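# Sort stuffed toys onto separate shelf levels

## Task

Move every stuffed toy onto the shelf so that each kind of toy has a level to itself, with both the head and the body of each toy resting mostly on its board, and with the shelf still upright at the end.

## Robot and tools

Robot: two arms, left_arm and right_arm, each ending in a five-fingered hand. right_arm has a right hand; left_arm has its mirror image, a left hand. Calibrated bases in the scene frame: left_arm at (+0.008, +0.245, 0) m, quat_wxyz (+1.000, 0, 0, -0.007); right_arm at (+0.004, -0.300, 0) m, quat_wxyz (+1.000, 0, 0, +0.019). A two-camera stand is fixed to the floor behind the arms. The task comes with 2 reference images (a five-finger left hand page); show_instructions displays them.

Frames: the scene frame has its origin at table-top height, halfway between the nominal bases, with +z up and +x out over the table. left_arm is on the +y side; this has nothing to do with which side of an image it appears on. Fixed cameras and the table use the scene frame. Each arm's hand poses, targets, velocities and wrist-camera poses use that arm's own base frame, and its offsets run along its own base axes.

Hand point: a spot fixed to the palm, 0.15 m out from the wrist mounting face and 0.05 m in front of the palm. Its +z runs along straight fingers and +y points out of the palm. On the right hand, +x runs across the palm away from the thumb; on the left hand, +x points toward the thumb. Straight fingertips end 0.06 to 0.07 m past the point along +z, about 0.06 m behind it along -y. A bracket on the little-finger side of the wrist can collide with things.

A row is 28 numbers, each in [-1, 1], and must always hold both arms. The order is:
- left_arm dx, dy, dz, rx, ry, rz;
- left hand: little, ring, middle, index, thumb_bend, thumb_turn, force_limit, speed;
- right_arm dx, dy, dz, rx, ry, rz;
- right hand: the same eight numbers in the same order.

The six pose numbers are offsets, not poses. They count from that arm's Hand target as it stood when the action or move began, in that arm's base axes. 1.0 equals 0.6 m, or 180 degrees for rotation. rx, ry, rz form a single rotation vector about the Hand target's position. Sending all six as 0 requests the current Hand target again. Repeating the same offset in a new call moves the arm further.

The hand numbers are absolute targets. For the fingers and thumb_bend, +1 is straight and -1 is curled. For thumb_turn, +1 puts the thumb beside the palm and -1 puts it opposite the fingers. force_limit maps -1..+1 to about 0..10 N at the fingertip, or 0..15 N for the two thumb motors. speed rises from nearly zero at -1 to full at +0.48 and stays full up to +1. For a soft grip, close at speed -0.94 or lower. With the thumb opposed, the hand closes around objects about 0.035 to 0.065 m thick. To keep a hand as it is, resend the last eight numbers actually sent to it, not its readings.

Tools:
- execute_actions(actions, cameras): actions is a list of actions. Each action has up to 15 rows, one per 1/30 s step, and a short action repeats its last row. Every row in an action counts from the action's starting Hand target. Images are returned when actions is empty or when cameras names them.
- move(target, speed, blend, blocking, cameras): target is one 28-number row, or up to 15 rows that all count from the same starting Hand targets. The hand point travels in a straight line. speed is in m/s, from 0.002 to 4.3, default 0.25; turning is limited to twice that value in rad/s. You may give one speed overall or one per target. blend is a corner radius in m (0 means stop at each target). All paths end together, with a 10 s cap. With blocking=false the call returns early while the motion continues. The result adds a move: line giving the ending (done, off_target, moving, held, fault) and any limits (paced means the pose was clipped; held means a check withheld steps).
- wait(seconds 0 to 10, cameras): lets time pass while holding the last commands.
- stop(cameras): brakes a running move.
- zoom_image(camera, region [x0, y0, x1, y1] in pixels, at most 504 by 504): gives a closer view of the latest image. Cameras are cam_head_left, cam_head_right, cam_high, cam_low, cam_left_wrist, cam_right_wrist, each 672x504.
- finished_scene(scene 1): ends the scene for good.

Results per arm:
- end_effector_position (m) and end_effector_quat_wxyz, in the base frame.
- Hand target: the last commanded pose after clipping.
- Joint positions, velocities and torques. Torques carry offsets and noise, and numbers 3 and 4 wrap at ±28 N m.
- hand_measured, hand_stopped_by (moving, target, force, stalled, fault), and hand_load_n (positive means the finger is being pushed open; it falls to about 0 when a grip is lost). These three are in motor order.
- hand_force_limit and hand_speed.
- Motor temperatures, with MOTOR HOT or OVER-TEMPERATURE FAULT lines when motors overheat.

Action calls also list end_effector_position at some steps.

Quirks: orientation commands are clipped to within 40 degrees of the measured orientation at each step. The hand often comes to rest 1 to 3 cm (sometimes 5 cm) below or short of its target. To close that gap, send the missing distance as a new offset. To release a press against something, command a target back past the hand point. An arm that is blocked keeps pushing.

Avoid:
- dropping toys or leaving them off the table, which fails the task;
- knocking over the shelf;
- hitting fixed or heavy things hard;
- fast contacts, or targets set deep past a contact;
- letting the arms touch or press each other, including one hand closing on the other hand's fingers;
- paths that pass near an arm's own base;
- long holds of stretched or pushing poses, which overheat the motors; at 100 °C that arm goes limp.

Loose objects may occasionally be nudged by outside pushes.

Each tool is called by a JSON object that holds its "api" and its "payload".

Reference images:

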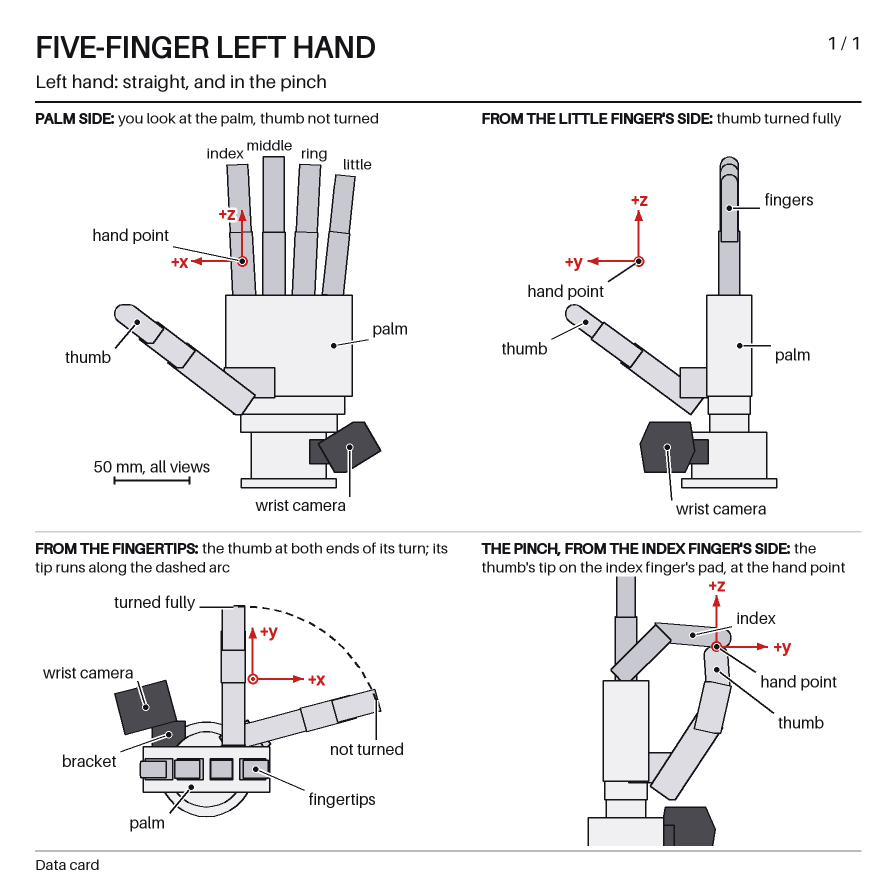

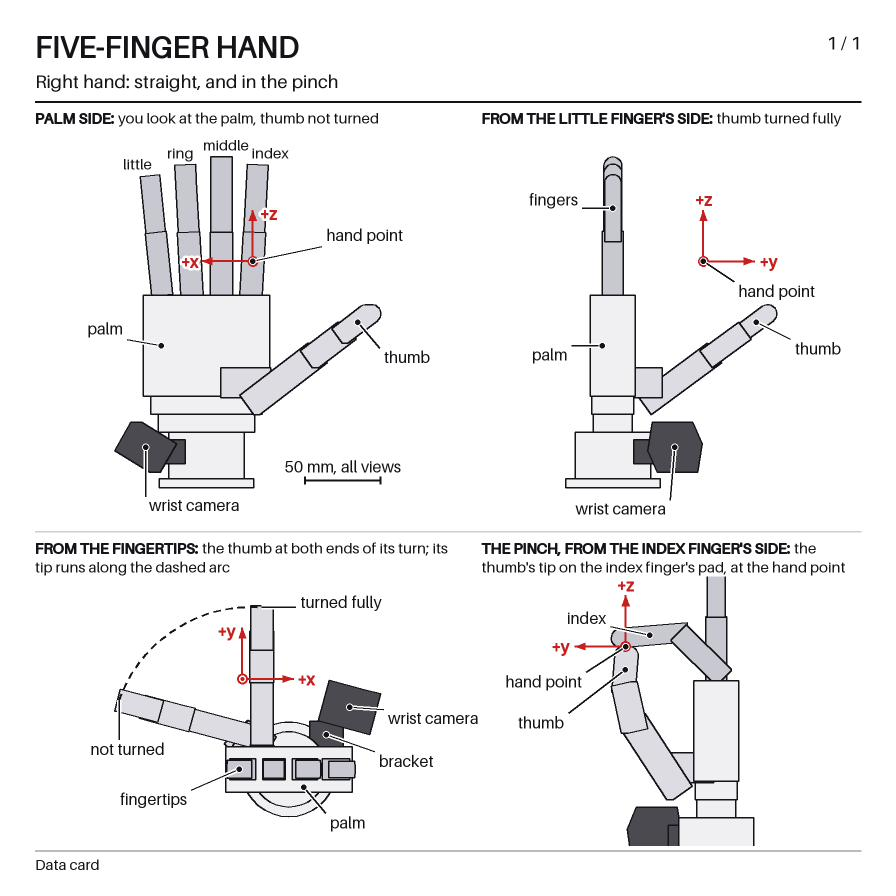

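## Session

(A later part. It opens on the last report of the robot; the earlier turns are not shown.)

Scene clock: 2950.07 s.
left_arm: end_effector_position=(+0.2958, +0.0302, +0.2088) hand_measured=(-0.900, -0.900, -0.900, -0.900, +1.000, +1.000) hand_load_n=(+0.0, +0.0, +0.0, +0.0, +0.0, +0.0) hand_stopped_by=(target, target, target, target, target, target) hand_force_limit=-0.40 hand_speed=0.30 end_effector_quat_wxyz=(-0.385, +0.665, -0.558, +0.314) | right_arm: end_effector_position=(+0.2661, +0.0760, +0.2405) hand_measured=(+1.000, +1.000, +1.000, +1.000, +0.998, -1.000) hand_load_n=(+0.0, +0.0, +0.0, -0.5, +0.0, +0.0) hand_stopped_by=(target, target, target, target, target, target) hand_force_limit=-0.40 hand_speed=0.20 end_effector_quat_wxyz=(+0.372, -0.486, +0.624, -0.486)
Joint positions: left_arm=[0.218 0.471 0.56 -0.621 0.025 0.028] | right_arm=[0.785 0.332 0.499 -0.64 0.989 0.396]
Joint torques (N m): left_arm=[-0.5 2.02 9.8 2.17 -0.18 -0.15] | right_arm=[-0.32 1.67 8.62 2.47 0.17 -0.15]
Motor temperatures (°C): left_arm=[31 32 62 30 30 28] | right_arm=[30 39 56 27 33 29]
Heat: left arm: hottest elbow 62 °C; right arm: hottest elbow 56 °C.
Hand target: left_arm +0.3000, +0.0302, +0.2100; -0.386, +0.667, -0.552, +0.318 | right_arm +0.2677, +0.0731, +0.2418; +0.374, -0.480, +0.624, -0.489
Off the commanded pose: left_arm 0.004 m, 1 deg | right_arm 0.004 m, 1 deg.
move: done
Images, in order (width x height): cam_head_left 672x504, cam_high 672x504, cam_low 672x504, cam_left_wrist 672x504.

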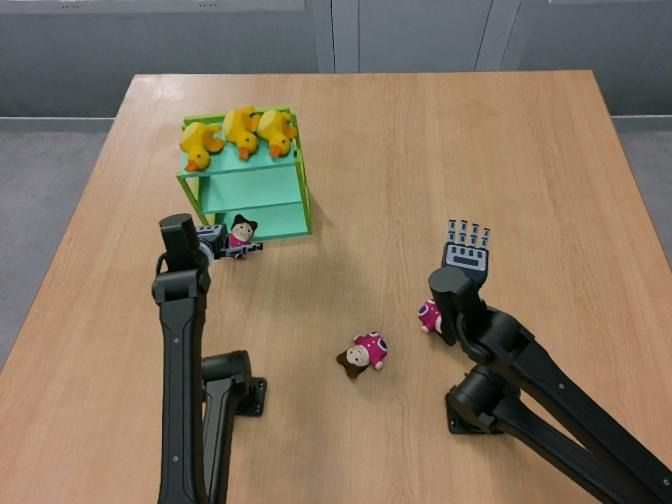

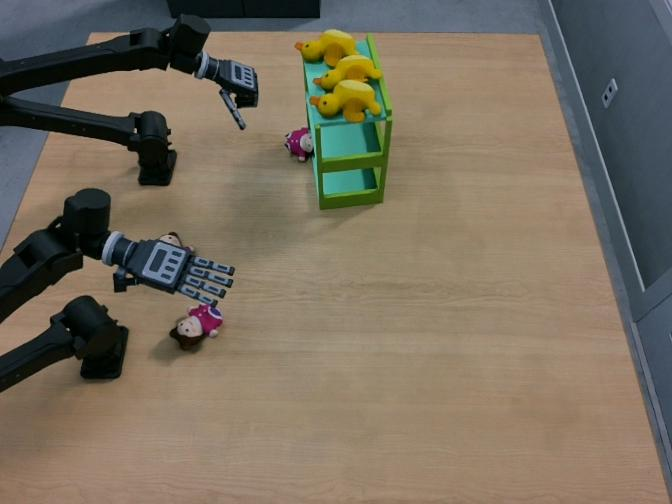

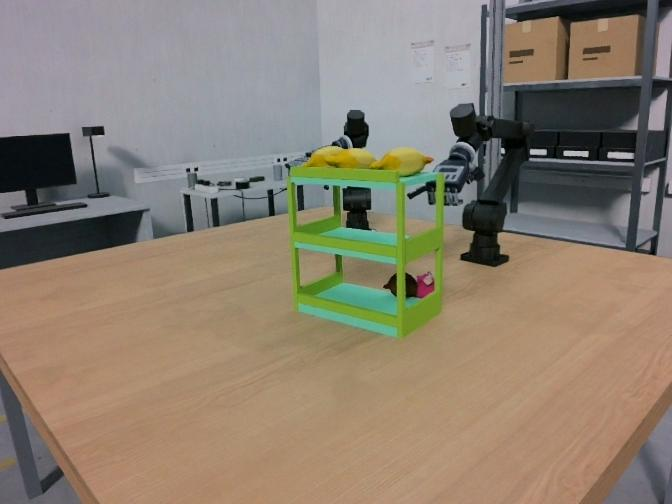

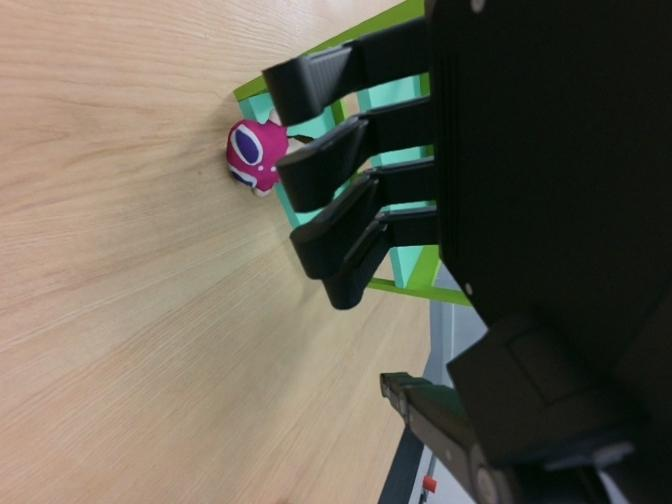

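{"api": "move", "payload": {"target": [0.007,-0.038,-0.25,0,0,0,-0.9,-0.9,-0.9,-0.9,1,1,-0.4,0.3, 0,0,0.0,0,0,0,1,1,1,1,1,-1,-0.4,0.2], "speed": 0.15, "cameras": ["cam_low","cam_head_left","cam_high","cam_left_wrist"]}}

{"api": "zoom_image", "payload": {"camera": "cam_head_left", "region": [160, 120, 340, 270]}}

{"api": "zoom_image", "payload": {"camera": "cam_high", "region": [180, 30, 360, 190]}}

Scene clock: 2979.83 s.
left_arm: end_effector_position=(+0.2991, +0.0103, +0.0555) hand_measured=(-0.900, -0.900, -0.900, -0.900, +1.000, +1.000) hand_load_n=(+0.0, +0.0, +0.0, +0.5, +0.0, +0.0) hand_stopped_by=(target, target, target, target, target, target) hand_force_limit=-0.40 hand_speed=0.30 end_effector_quat_wxyz=(-0.384, +0.668, -0.557, +0.309) | right_arm: end_effector_position=(+0.2661, +0.0760, +0.2405) hand_measured=(+1.000, +1.000, +1.000, +1.000, +0.998, -1.000) hand_load_n=(+0.0, +0.0, +0.0, +0.0, +0.5, +0.0) hand_stopped_by=(target, target, target, target, target, target) hand_force_limit=-0.40 hand_speed=0.20 end_effector_quat_wxyz=(+0.372, -0.486, +0.624, -0.486)
Joint positions: left_arm=[0.084 0.605 0.184 -0.122 -0.098 -0.042] | right_arm=[0.785 0.332 0.499 -0.64 0.989 0.396]
Joint torques (N m): left_arm=[-1.08 1.26 9.32 2.19 -0.24 -0.15] | right_arm=[-0.91 1.49 8.61 2.51 0.2 -0.16]
Motor temperatures (°C): left_arm=[31 31 64 30 30 28] | right_arm=[30 38 54 27 32 29]
Heat: left arm: hottest elbow 64 °C; right arm: hottest elbow 54 °C.
Hand target: left_arm +0.3041, +0.0074, +0.0599; -0.386, +0.667, -0.552, +0.318 | right_arm +0.2677, +0.0731, +0.2418; +0.374, -0.480, +0.624, -0.489
Off the commanded pose: left_arm 0.007 m, 1 deg | right_arm 0.004 m, 1 deg.
move: done
Images, in order (width x height): cam_head_left 672x504, cam_high 672x504, cam_low 672x504, cam_left_wrist 672x504.

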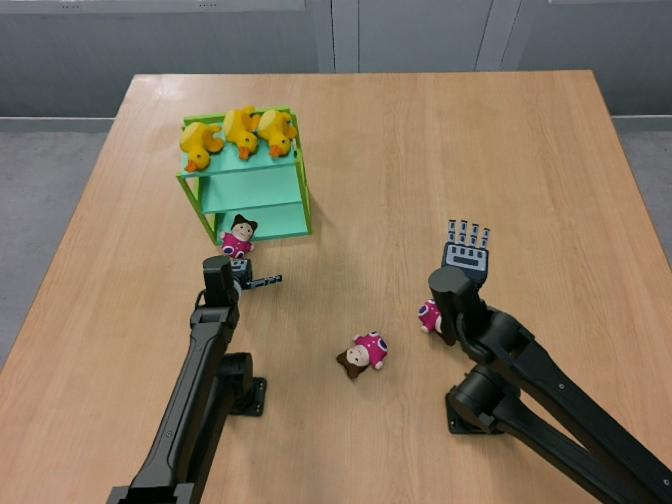

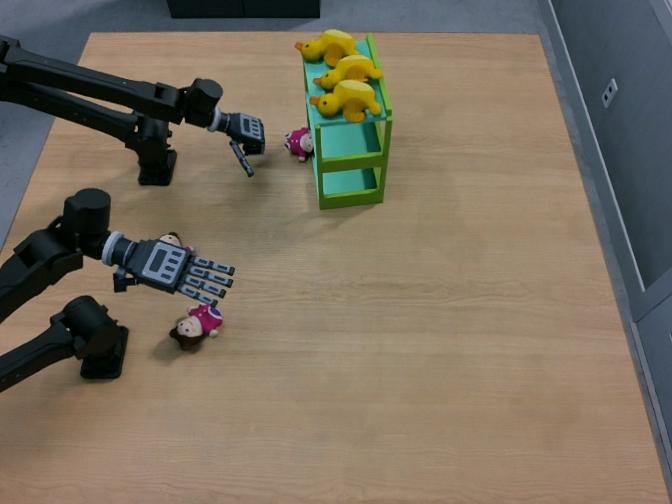

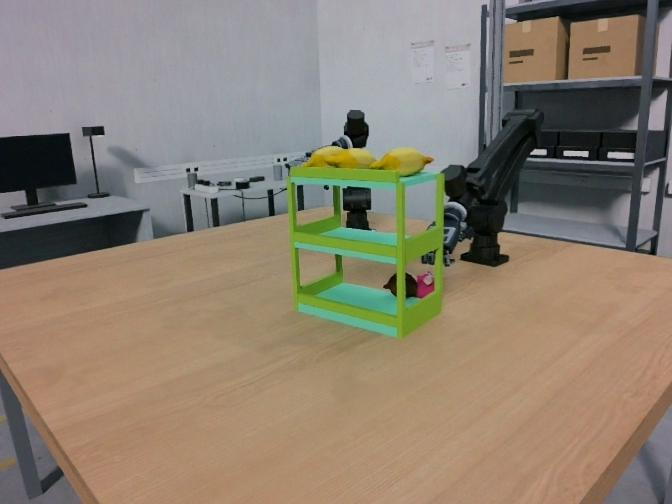

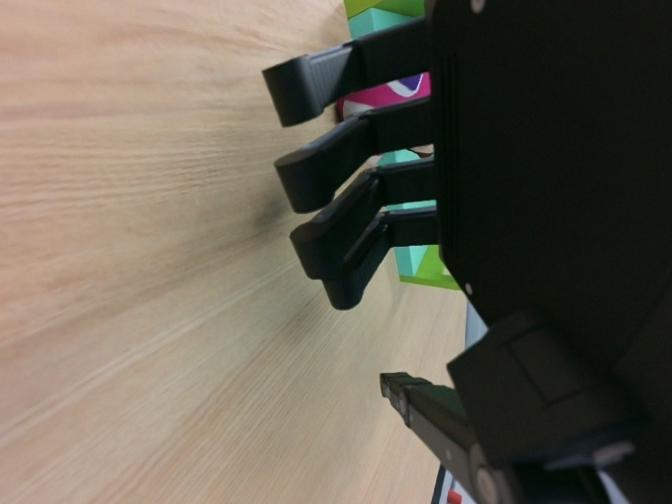

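Scaled by 2.800 from the camera's 672x504 image, which has a finer 960x720 frame.

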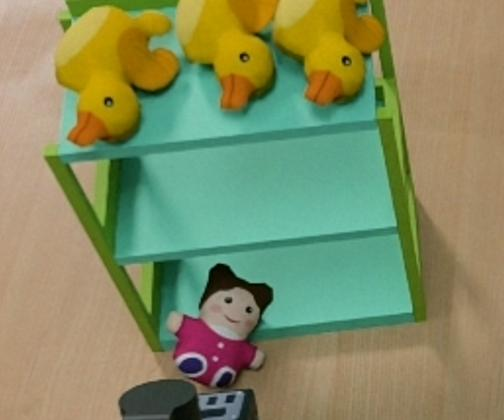

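Scaled by 2.800 from the camera's 672x504 image, which has a finer 960x720 frame.

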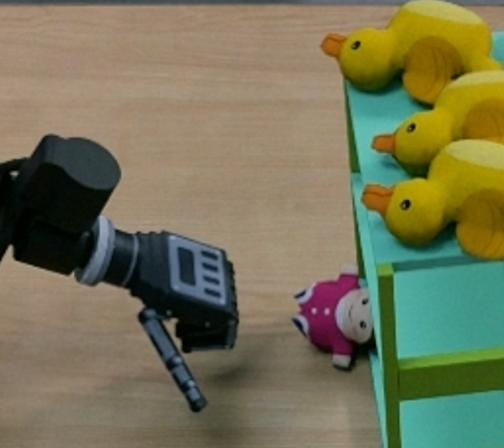

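{"api": "move", "payload": {"target": [[0,0,-0.06,0,0,0,-0.9,-0.9,-0.9,-0.9,1,1,-0.4,0.3, 0,0,0.0,0,0,0,1,1,1,1,1,-1,-0.4,0.2],[0.115,0.022,-0.06,0,0,0,-0.9,-0.9,-0.9,-0.9,1,1,-0.4,0.3, 0,0,0.0,0,0,0,1,1,1,1,1,-1,-0.4,0.2]], "speed": 0.08, "cameras": ["cam_low","cam_head_left","cam_high","cam_left_wrist"]}}

{"api": "zoom_image", "payload": {"camera": "cam_head_left", "region": [160, 120, 340, 270]}}

{"api": "zoom_image", "payload": {"camera": "cam_high", "region": [200, 70, 380, 230]}}

Scene clock: 2995.00 s.
left_arm: end_effector_position=(+0.3493, +0.0148, +0.0057) hand_measured=(-0.900, -0.900, -0.900, -0.900, +1.000, +1.000) hand_load_n=(+0.0, +0.0, +0.0, +0.0, +0.0, -0.5) hand_stopped_by=(target, target, target, target, target, target) hand_force_limit=-0.40 hand_speed=0.30 end_effector_quat_wxyz=(-0.369, +0.675, -0.563, +0.304) | right_arm: end_effector_position=(+0.2661, +0.0760, +0.2405) hand_measured=(+1.000, +1.000, +1.000, +1.000, +0.998, -1.000) hand_load_n=(+0.0, +0.0, +0.0, +0.0, +0.0, +0.0) hand_stopped_by=(target, target, target, target, target, target) hand_force_limit=-0.40 hand_speed=0.20 end_effector_quat_wxyz=(+0.372, -0.486, +0.624, -0.486)
Joint positions: left_arm=[0.098 1.113 0.219 0.318 -0.074 -0.043] | right_arm=[0.785 0.332 0.499 -0.64 0.989 0.396]
Joint torques (N m): left_arm=[0.38 -2.67 9.76 2.14 0.01 0.04] | right_arm=[-0.79 2.26 8.49 2.44 0.19 -0.17]
Motor temperatures (°C): left_arm=[31 31 65 30 30 28] | right_arm=[30 37 54 27 32 29]
Heat: left arm: hottest elbow 65 °C; right arm: hottest elbow 54 °C.
Hand target: left_arm +0.3731, +0.0205, +0.0239; -0.386, +0.667, -0.552, +0.318 | right_arm +0.2677, +0.0731, +0.2418; +0.374, -0.480, +0.624, -0.489
Off the commanded pose: left_arm 0.031 m, 3 deg | right_arm 0.004 m, 1 deg.
move: off_target (left_arm)
Images, in order (width x height): cam_head_left 672x504, cam_high 672x504, cam_low 672x504, cam_left_wrist 672x504.

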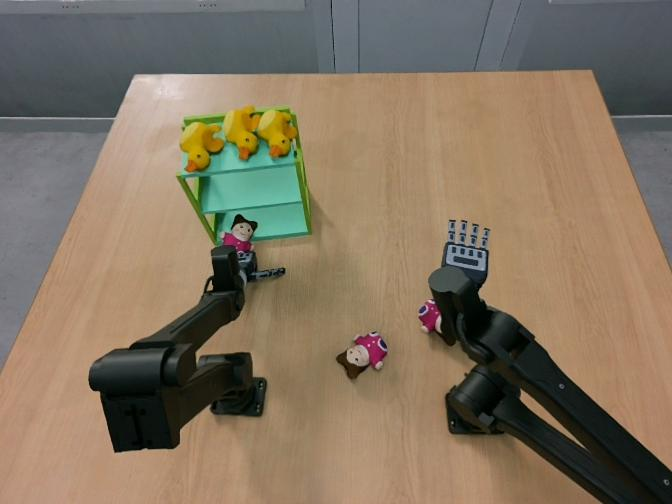

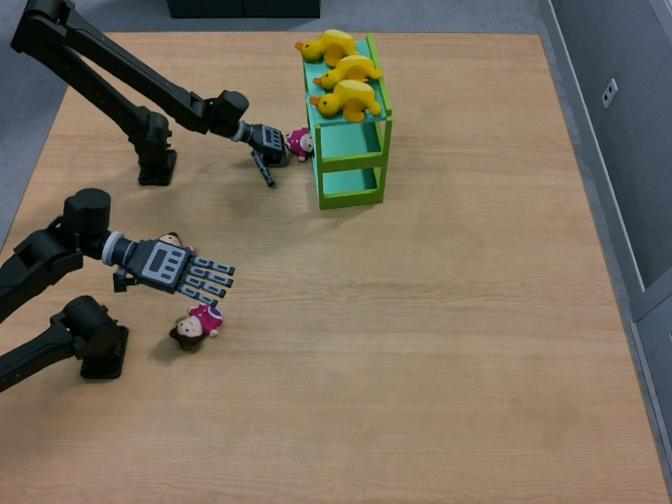

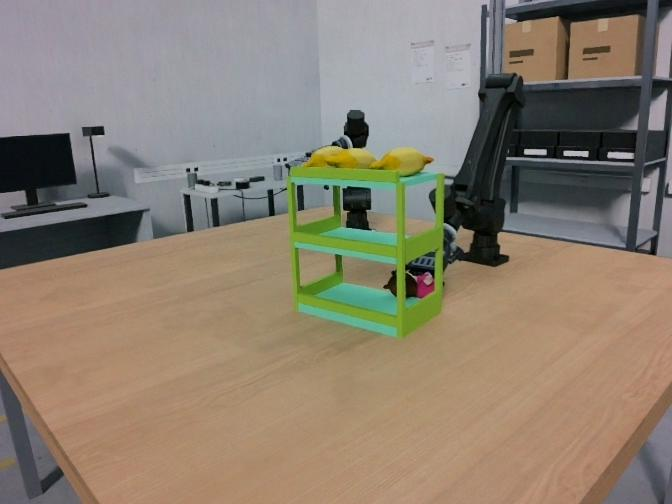

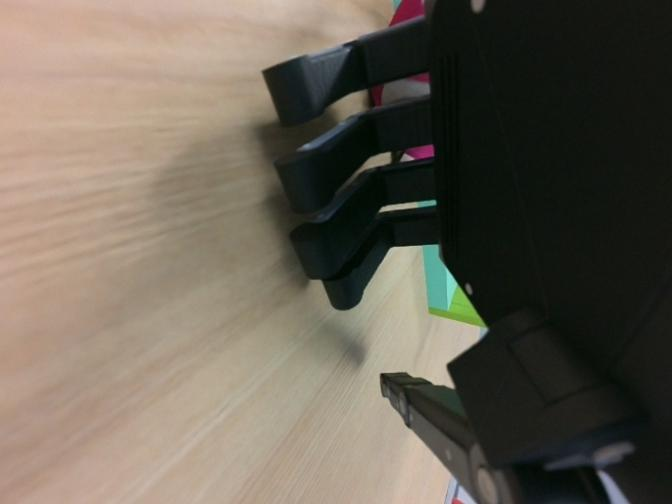

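Scaled by 2.800 from the camera's 672x504 image, which has a finer 960x720 frame.

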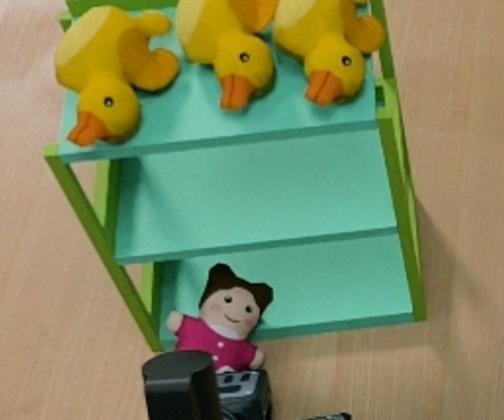

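Scaled by 2.800 from the camera's 672x504 image, which has a finer 960x720 frame.

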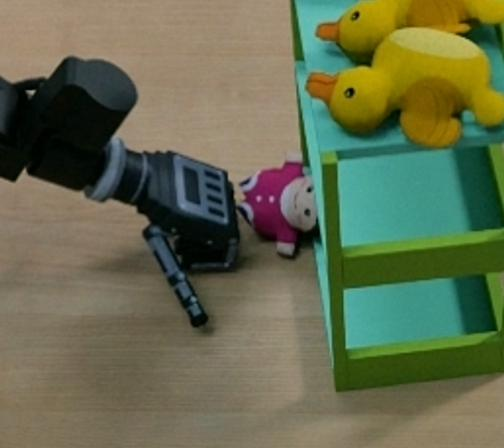

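{"api": "move", "payload": {"target": [[0.005,0.0,0.02,0,0,0,-0.9,-0.9,-0.9,-0.9,1,1,-0.4,0.3, 0,0,0.0,0,0,0,1,1,1,1,1,-1,-0.4,0.2],[0.075,0.014,0.02,0,0,0,-0.9,-0.9,-0.9,-0.9,1,1,-0.4,0.3, 0,0,0.0,0,0,0,1,1,1,1,1,-1,-0.4,0.2]], "speed": 0.06, "cameras": ["cam_low","cam_head_left","cam_high"]}}

{"api": "zoom_image", "payload": {"camera": "cam_head_left", "region": [160, 120, 340, 270]}}

{"api": "zoom_image", "payload": {"camera": "cam_low", "region": [340, 200, 480, 340]}}

Scene clock: 3005.53 s.
left_arm: end_effector_position=(+0.3947, +0.0221, +0.0186) hand_measured=(-0.900, -0.900, -0.900, -0.900, +1.000, +1.000) hand_load_n=(+0.0, +0.0, +0.0, +0.0, +0.0, +0.0) hand_stopped_by=(target, target, target, target, target, target) hand_force_limit=-0.40 hand_speed=0.30 end_effector_quat_wxyz=(-0.368, +0.676, -0.560, +0.306) | right_arm: end_effector_position=(+0.2661, +0.0760, +0.2405) hand_measured=(+1.000, +1.000, +1.000, +1.000, +0.998, -1.000) hand_load_n=(+0.0, +0.0, +0.0, +0.0, +0.0, +0.0) hand_stopped_by=(target, target, target, target, target, target) hand_force_limit=-0.40 hand_speed=0.20 end_effector_quat_wxyz=(+0.372, -0.486, +0.624, -0.486)
Joint positions: left_arm=[0.11 1.225 0.342 0.309 -0.064 -0.043] | right_arm=[0.785 0.332 0.499 -0.64 0.989 0.396]
Joint torques (N m): left_arm=[0.38 -4.66 9.91 2.18 0.03 0.11] | right_arm=[-0.56 1.67 8.53 2.44 0.19 -0.15]
Motor temperatures (°C): left_arm=[31 31 65 30 30 28] | right_arm=[30 37 54 27 32 29]
Heat: left arm: hottest elbow 65 °C; right arm: hottest elbow 54 °C.
Hand target: left_arm +0.4183, +0.0290, +0.0360; -0.386, +0.667, -0.552, +0.318 | right_arm +0.2677, +0.0731, +0.2418; +0.374, -0.480, +0.624, -0.489
Off the commanded pose: left_arm 0.030 m, 3 deg | right_arm 0.004 m, 1 deg.
move: off_target (left_arm)
Images, in order (width x height): cam_head_left 672x504, cam_high 672x504, cam_low 672x504.

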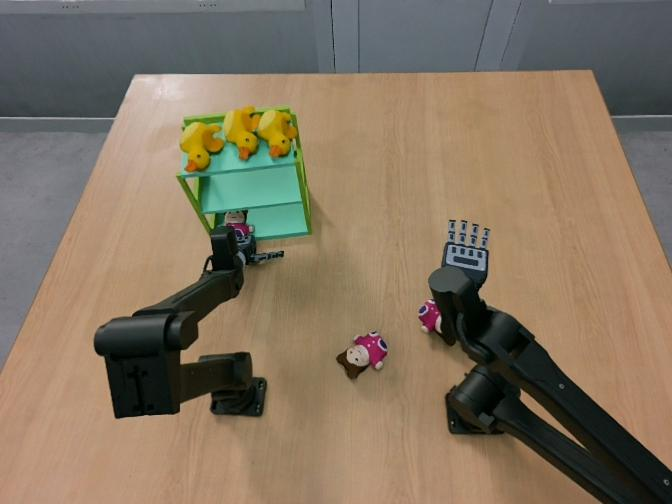

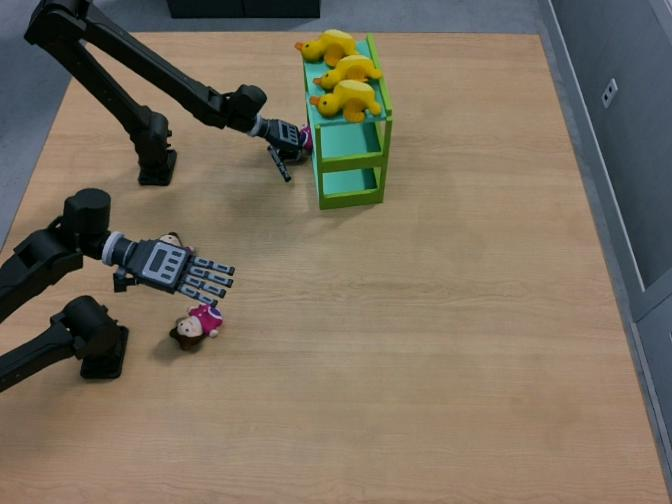

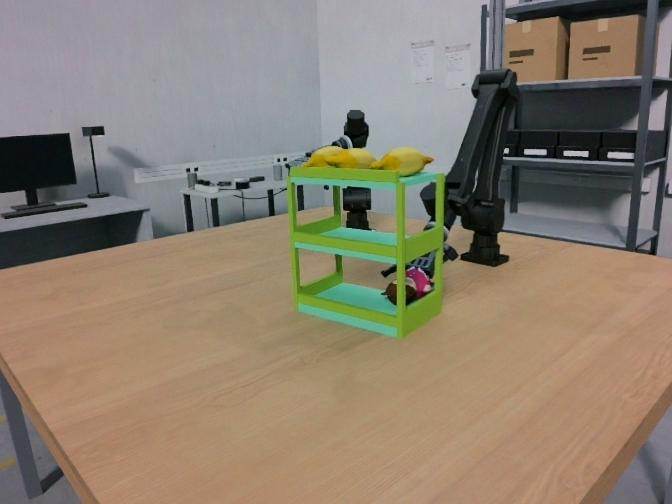

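Scaled by 2.800 from the camera's 672x504 image, which has a finer 960x720 frame.

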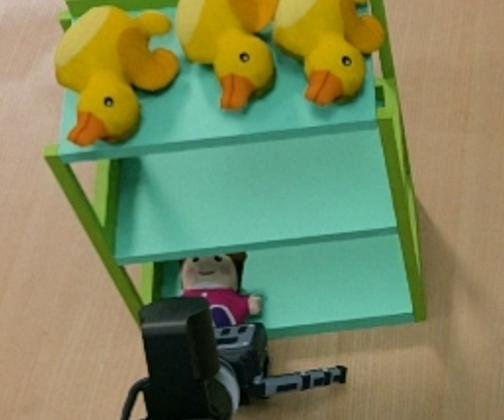

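Scaled by 3.600 from the camera's 672x504 image, which has a finer 960x720 frame.

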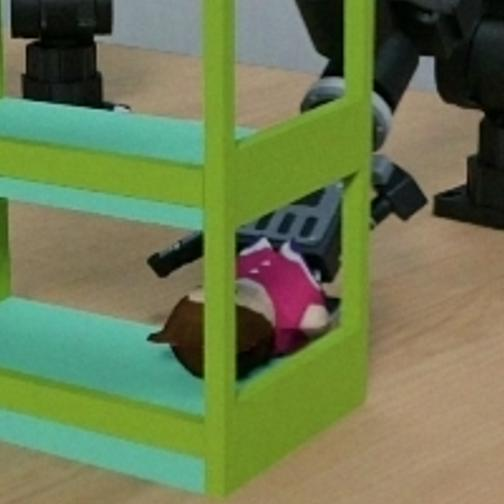

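{"api": "move", "payload": {"target": [0.062,0.012,0.005,0,0,0,-0.9,-0.9,-0.9,-0.9,1,1,-0.4,0.3, 0,0,0.0,0,0,0,1,1,1,1,1,-1,-0.4,0.2], "speed": 0.05, "cameras": ["cam_low","cam_head_left","cam_high"]}}

{"api": "zoom_image", "payload": {"camera": "cam_head_left", "region": [160, 120, 340, 270]}}

{"api": "zoom_image", "payload": {"camera": "cam_low", "region": [340, 200, 480, 340]}}

Scene clock: 3013.27 s.
left_arm: end_effector_position=(+0.4312, +0.0282, +0.0213) hand_measured=(-0.900, -0.900, -0.900, -0.900, +1.000, +1.000) hand_load_n=(+0.0, +0.0, +0.0, +0.0, +0.0, +0.0) hand_stopped_by=(target, target, target, target, target, target) hand_force_limit=-0.40 hand_speed=0.30 end_effector_quat_wxyz=(-0.367, +0.678, -0.559, +0.306) | right_arm: end_effector_position=(+0.2661, +0.0760, +0.2405) hand_measured=(+1.000, +1.000, +1.000, +1.000, +0.998, -1.000) hand_load_n=(+0.0, -0.5, +0.0, -0.5, +0.0, +0.0) hand_stopped_by=(target, target, target, target, target, target) hand_force_limit=-0.40 hand_speed=0.20 end_effector_quat_wxyz=(+0.372, -0.486, +0.624, -0.486)
Joint positions: left_arm=[0.118 1.328 0.438 0.314 -0.057 -0.042] | right_arm=[0.785 0.332 0.499 -0.64 0.989 0.396]
Joint torques (N m): left_arm=[0.32 -6.53 9.95 2.18 0.04 0.15] | right_arm=[-0.85 1.38 8.59 2.54 0.16 -0.15]
Motor temperatures (°C): left_arm=[30 31 65 30 30 28] | right_arm=[30 37 54 27 32 29]
Heat: left arm: hottest elbow 65 °C; right arm: hottest elbow 54 °C.
Hand target: left_arm +0.4554, +0.0362, +0.0390; -0.386, +0.667, -0.552, +0.318 | right_arm +0.2677, +0.0731, +0.2418; +0.374, -0.480, +0.624, -0.489
Off the commanded pose: left_arm 0.031 m, 3 deg | right_arm 0.004 m, 1 deg.
move: off_target (left_arm)
Images, in order (width x height): cam_head_left 672x504, cam_high 672x504, cam_low 672x504.

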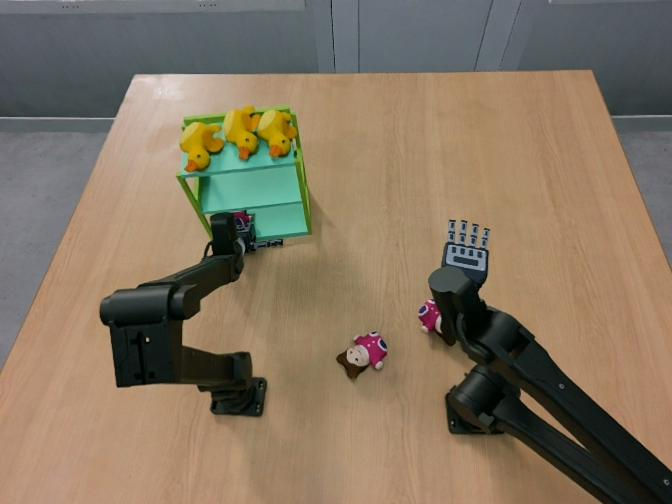

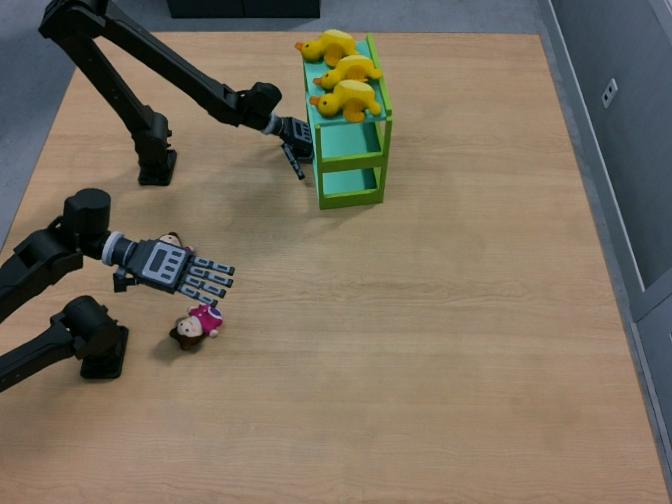

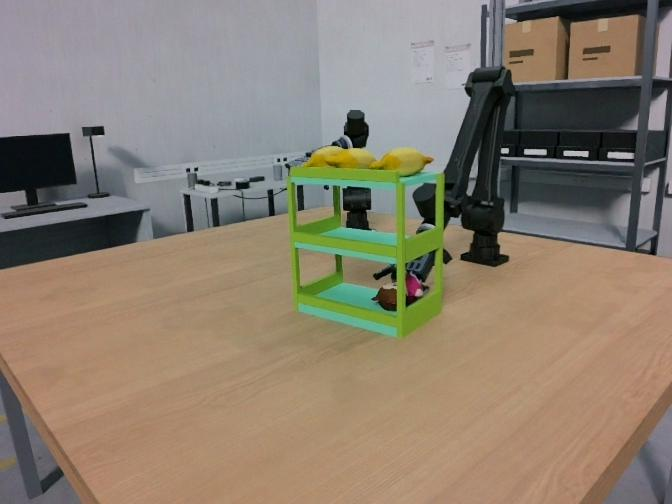

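Scaled by 2.800 from the camera's 672x504 image, which has a finer 960x720 frame.

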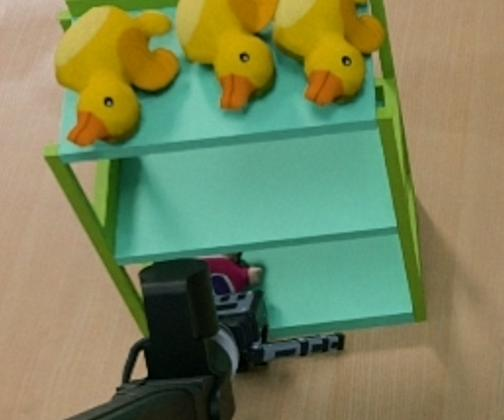

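Scaled by 3.600 from the camera's 672x504 image, which has a finer 960x720 frame.

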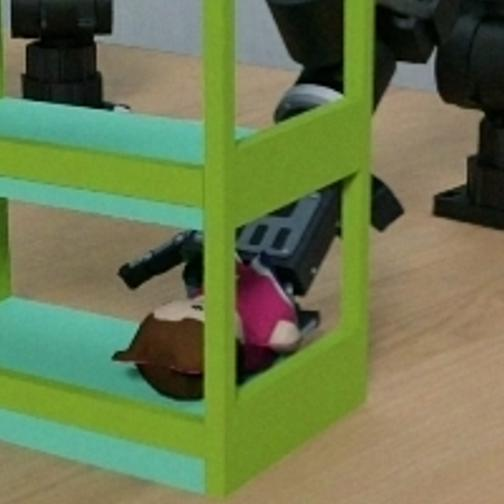

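{"api": "move", "payload": {"target": [[-0.17,-0.033,0.0,0,0,0,-0.9,-0.9,-0.9,-0.9,1,1,-0.4,0.3, 0,0,0.0,0,0,0,1,1,1,1,1,-1,-0.4,0.2],[-0.22,-0.033,0.25,0,0,0,-0.9,-0.9,-0.9,-0.9,1,1,-0.4,0.3, 0,0,0.0,0,0,0,1,1,1,1,1,-1,-0.4,0.2]], "speed": 0.12, "cameras": ["cam_low","cam_head_left","cam_high","cam_left_wrist"]}}

{"api": "zoom_image", "payload": {"camera": "cam_head_left", "region": [160, 120, 340, 270]}}

{"api": "zoom_image", "payload": {"camera": "cam_low", "region": [340, 200, 480, 340]}}

Scene clock: 3024.93 s.
left_arm: end_effector_position=(+0.3124, +0.0140, +0.1568) hand_measured=(-0.900, -0.900, -0.900, -0.900, +1.000, +1.000) hand_load_n=(+0.0, +0.0, +0.0, +0.0, +0.0, +0.0) hand_stopped_by=(target, target, target, target, target, target) hand_force_limit=-0.40 hand_speed=0.30 end_effector_quat_wxyz=(-0.369, +0.677, -0.560, +0.303) | right_arm: end_effector_position=(+0.2661, +0.0760, +0.2405) hand_measured=(+1.000, +1.000, +1.000, +1.000, +0.998, -1.000) hand_load_n=(+0.0, +0.0, +0.0, +0.0, +0.0, +0.0) hand_stopped_by=(target, target, target, target, target, target) hand_force_limit=-0.40 hand_speed=0.20 end_effector_quat_wxyz=(+0.372, -0.486, +0.624, -0.486)
Joint positions: left_arm=[0.109 0.561 0.466 -0.481 -0.07 -0.042] | right_arm=[0.785 0.332 0.499 -0.64 0.989 0.396]
Joint torques (N m): left_arm=[-0.03 -0.03 14.08 1.1 0.03 0.07] | right_arm=[-0.56 2.2 8.35 2.55 0.21 -0.13]
Motor temperatures (°C): left_arm=[30 31 64 30 30 28] | right_arm=[30 37 54 27 32 29]
Heat: left arm: hottest elbow 64 °C; right arm: hottest elbow 54 °C.
Hand target: left_arm +0.3233, +0.0164, +0.1889; -0.386, +0.667, -0.552, +0.318 | right_arm +0.2677, +0.0731, +0.2418; +0.374, -0.480, +0.624, -0.489
Off the commanded pose: left_arm 0.034 m, 3 deg | right_arm 0.004 m, 1 deg.
move: off_target (left_arm)
Images, in order (width x height): cam_head_left 672x504, cam_high 672x504, cam_low 672x504, cam_left_wrist 672x504.

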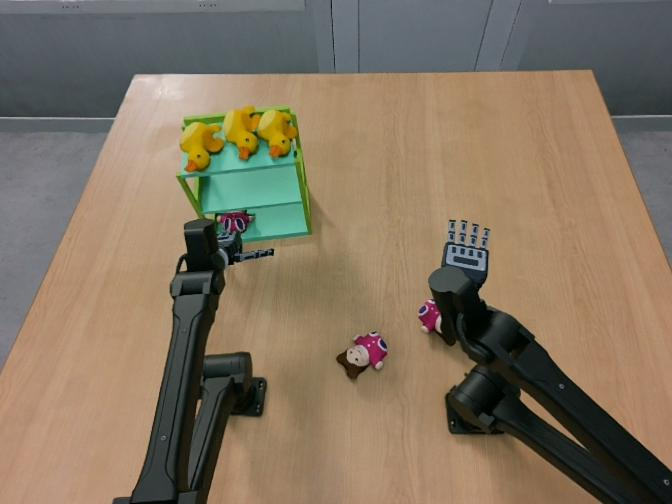

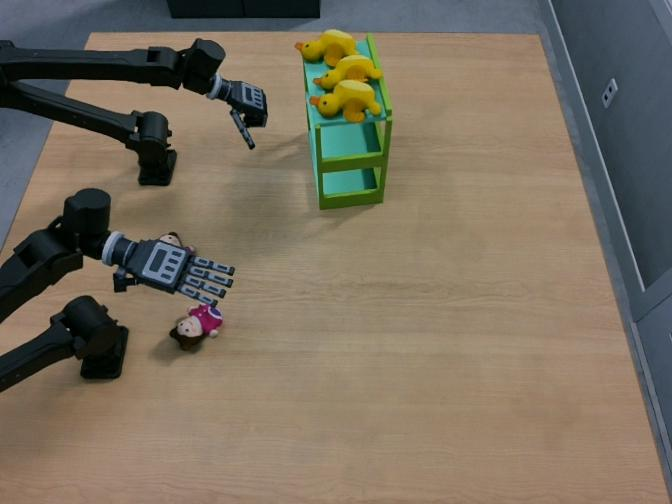

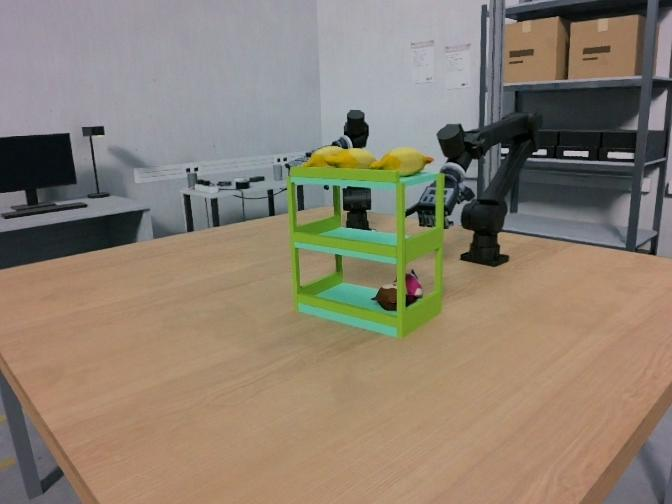

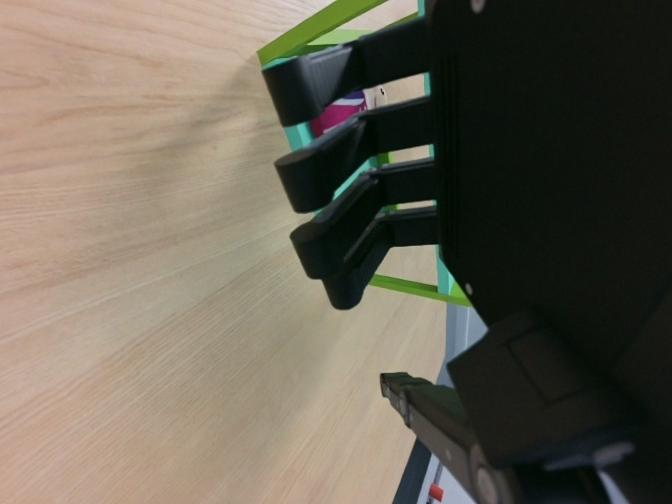

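Scaled by 2.800 from the camera's 672x504 image, which has a finer 960x720 frame.

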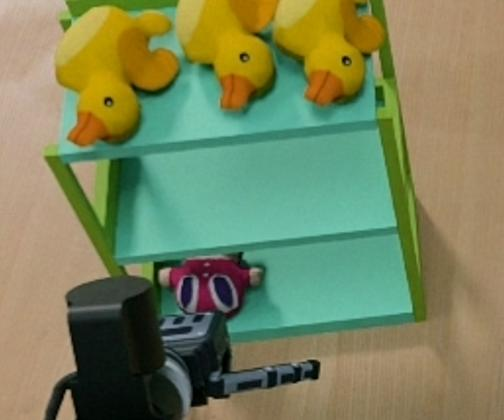

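Scaled by 3.600 from the camera's 672x504 image, which has a finer 960x720 frame.

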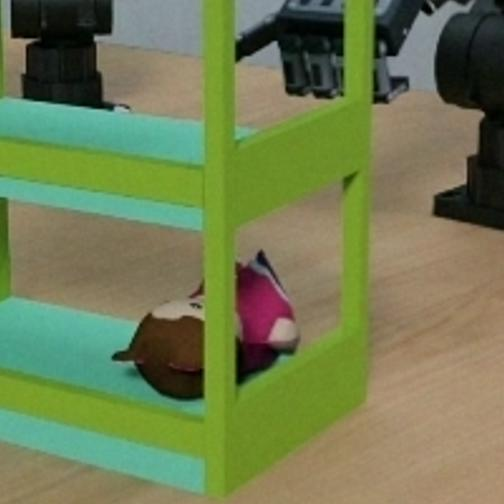

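{"api": "zoom_image", "payload": {"camera": "cam_head_left", "region": [320, 310, 420, 400]}}

{"api": "zoom_image", "payload": {"camera": "cam_high", "region": [130, 210, 250, 370]}}

Scaled by 5.040 from the camera's 672x504 image, which has a finer 960x720 frame.

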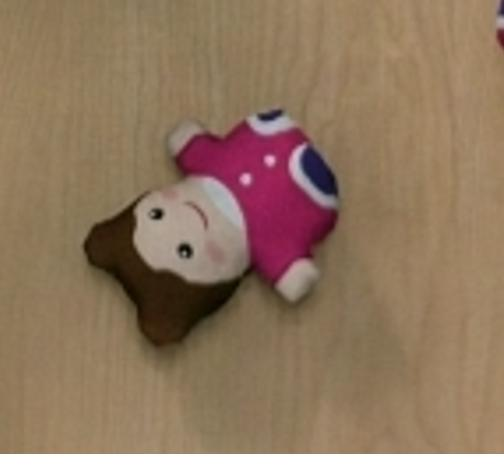

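Scaled by 3.150 from the camera's 672x504 image, which has a finer 960x720 frame.

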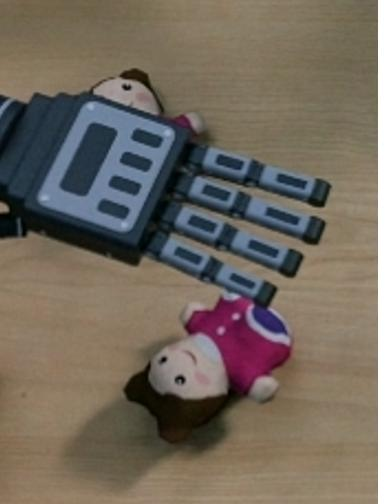

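{"api": "move", "payload": {"target": [[0,0,0.05,0,0,0,0.6,0.6,0.6,0.6,1,-1,-0.4,0.3, 0.054,-0.32,0.0,0,0,-0.14,1,1,1,1,1,-1,-0.4,0.2],[-0.358,-0.543,0.02,0,0,0.117,0.6,0.6,0.6,0.6,1,-1,-0.4,0.3, 0.054,-0.32,0.0,0,0,-0.14,1,1,1,1,1,-1,-0.4,0.2]], "speed": 0.25, "cameras": ["cam_head_left","cam_high","cam_left_wrist"]}}

Scene clock: 3099.10 s.
left_arm: end_effector_position=(+0.1097, -0.2962, +0.1834) hand_measured=(+0.600, +0.600, +0.600, +0.600, +1.000, -1.000) hand_load_n=(+0.0, +0.0, +0.0, +0.0, +0.0, +0.0) hand_stopped_by=(target, target, target, target, target, target) hand_force_limit=-0.40 hand_speed=0.30 end_effector_quat_wxyz=(-0.322, +0.747, -0.516, +0.268) | right_arm: end_effector_position=(+0.2983, -0.1164, +0.2368) hand_measured=(+1.000, +1.000, +1.000, +1.000, +0.998, -1.000) hand_load_n=(-0.5, +0.0, +0.0, +0.0, +0.0, +0.0) hand_stopped_by=(target, target, target, target, target, target) hand_force_limit=-0.40 hand_speed=0.20 end_effector_quat_wxyz=(+0.256, -0.334, +0.719, -0.552)
Joint positions: left_arm=[-1.591 1.186 0.964 -1.676 -0.815 -2.097] | right_arm=[-0.191 0.394 0.468 -0.373 0.492 0.143]
Joint torques (N m): left_arm=[-0.44 -6.3 11.25 -1.02 -0.52 -0.17] | right_arm=[-0.15 1.32 9.32 2.91 -0.11 -0.17]
Motor temperatures (°C): left_arm=[30 30 75 30 29 28] | right_arm=[30 36 54 27 32 29]
Heat: left arm: hottest elbow 75 °C; right arm: hottest elbow 54 °C.
Hand target: left_arm +0.1086, -0.3095, +0.2010; -0.438, +0.757, -0.421, +0.242 | right_arm +0.3001, -0.1190, +0.2418; +0.258, -0.333, +0.714, -0.559
Off the commanded pose: left_arm 0.022 m, 17 deg | right_arm 0.006 m, 1 deg.
joint sent to its limit (left arm) — joint 4 (wrist pitch), lower limit; joint 6 (wrist roll), lower limit. The joint targets are off in orientation, not in position.
move: off_target (left_arm)
Images, in order (width x height): cam_head_left 672x504, cam_high 672x504, cam_left_wrist 672x504.

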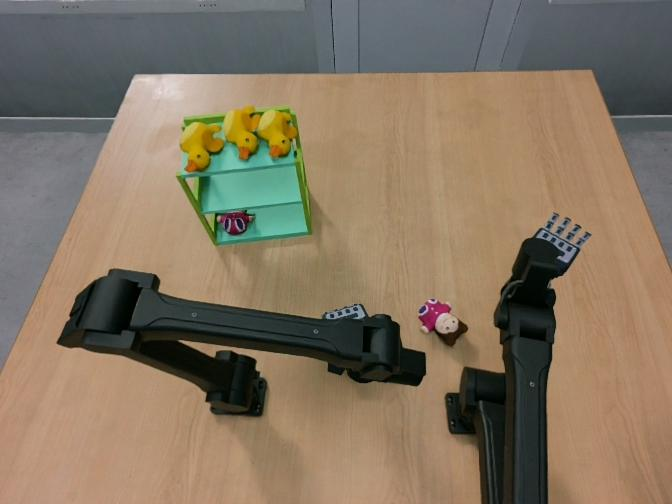

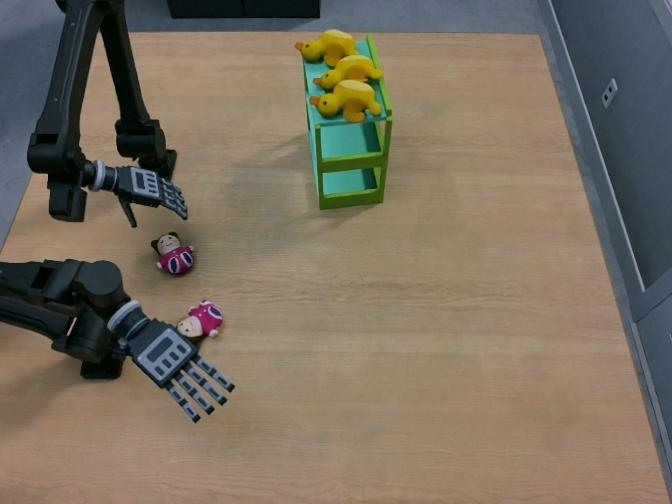

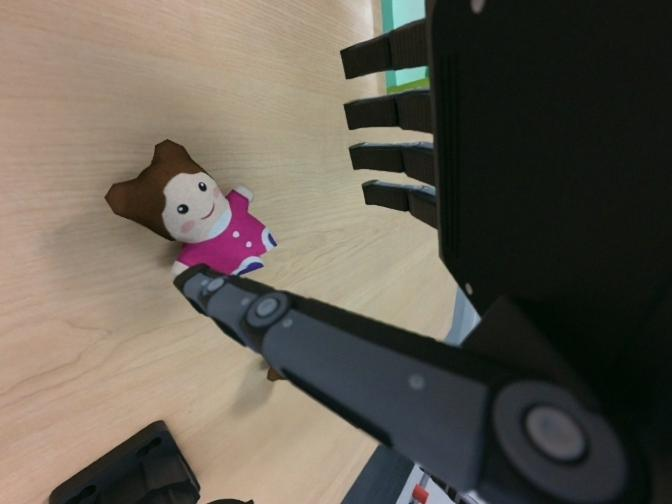

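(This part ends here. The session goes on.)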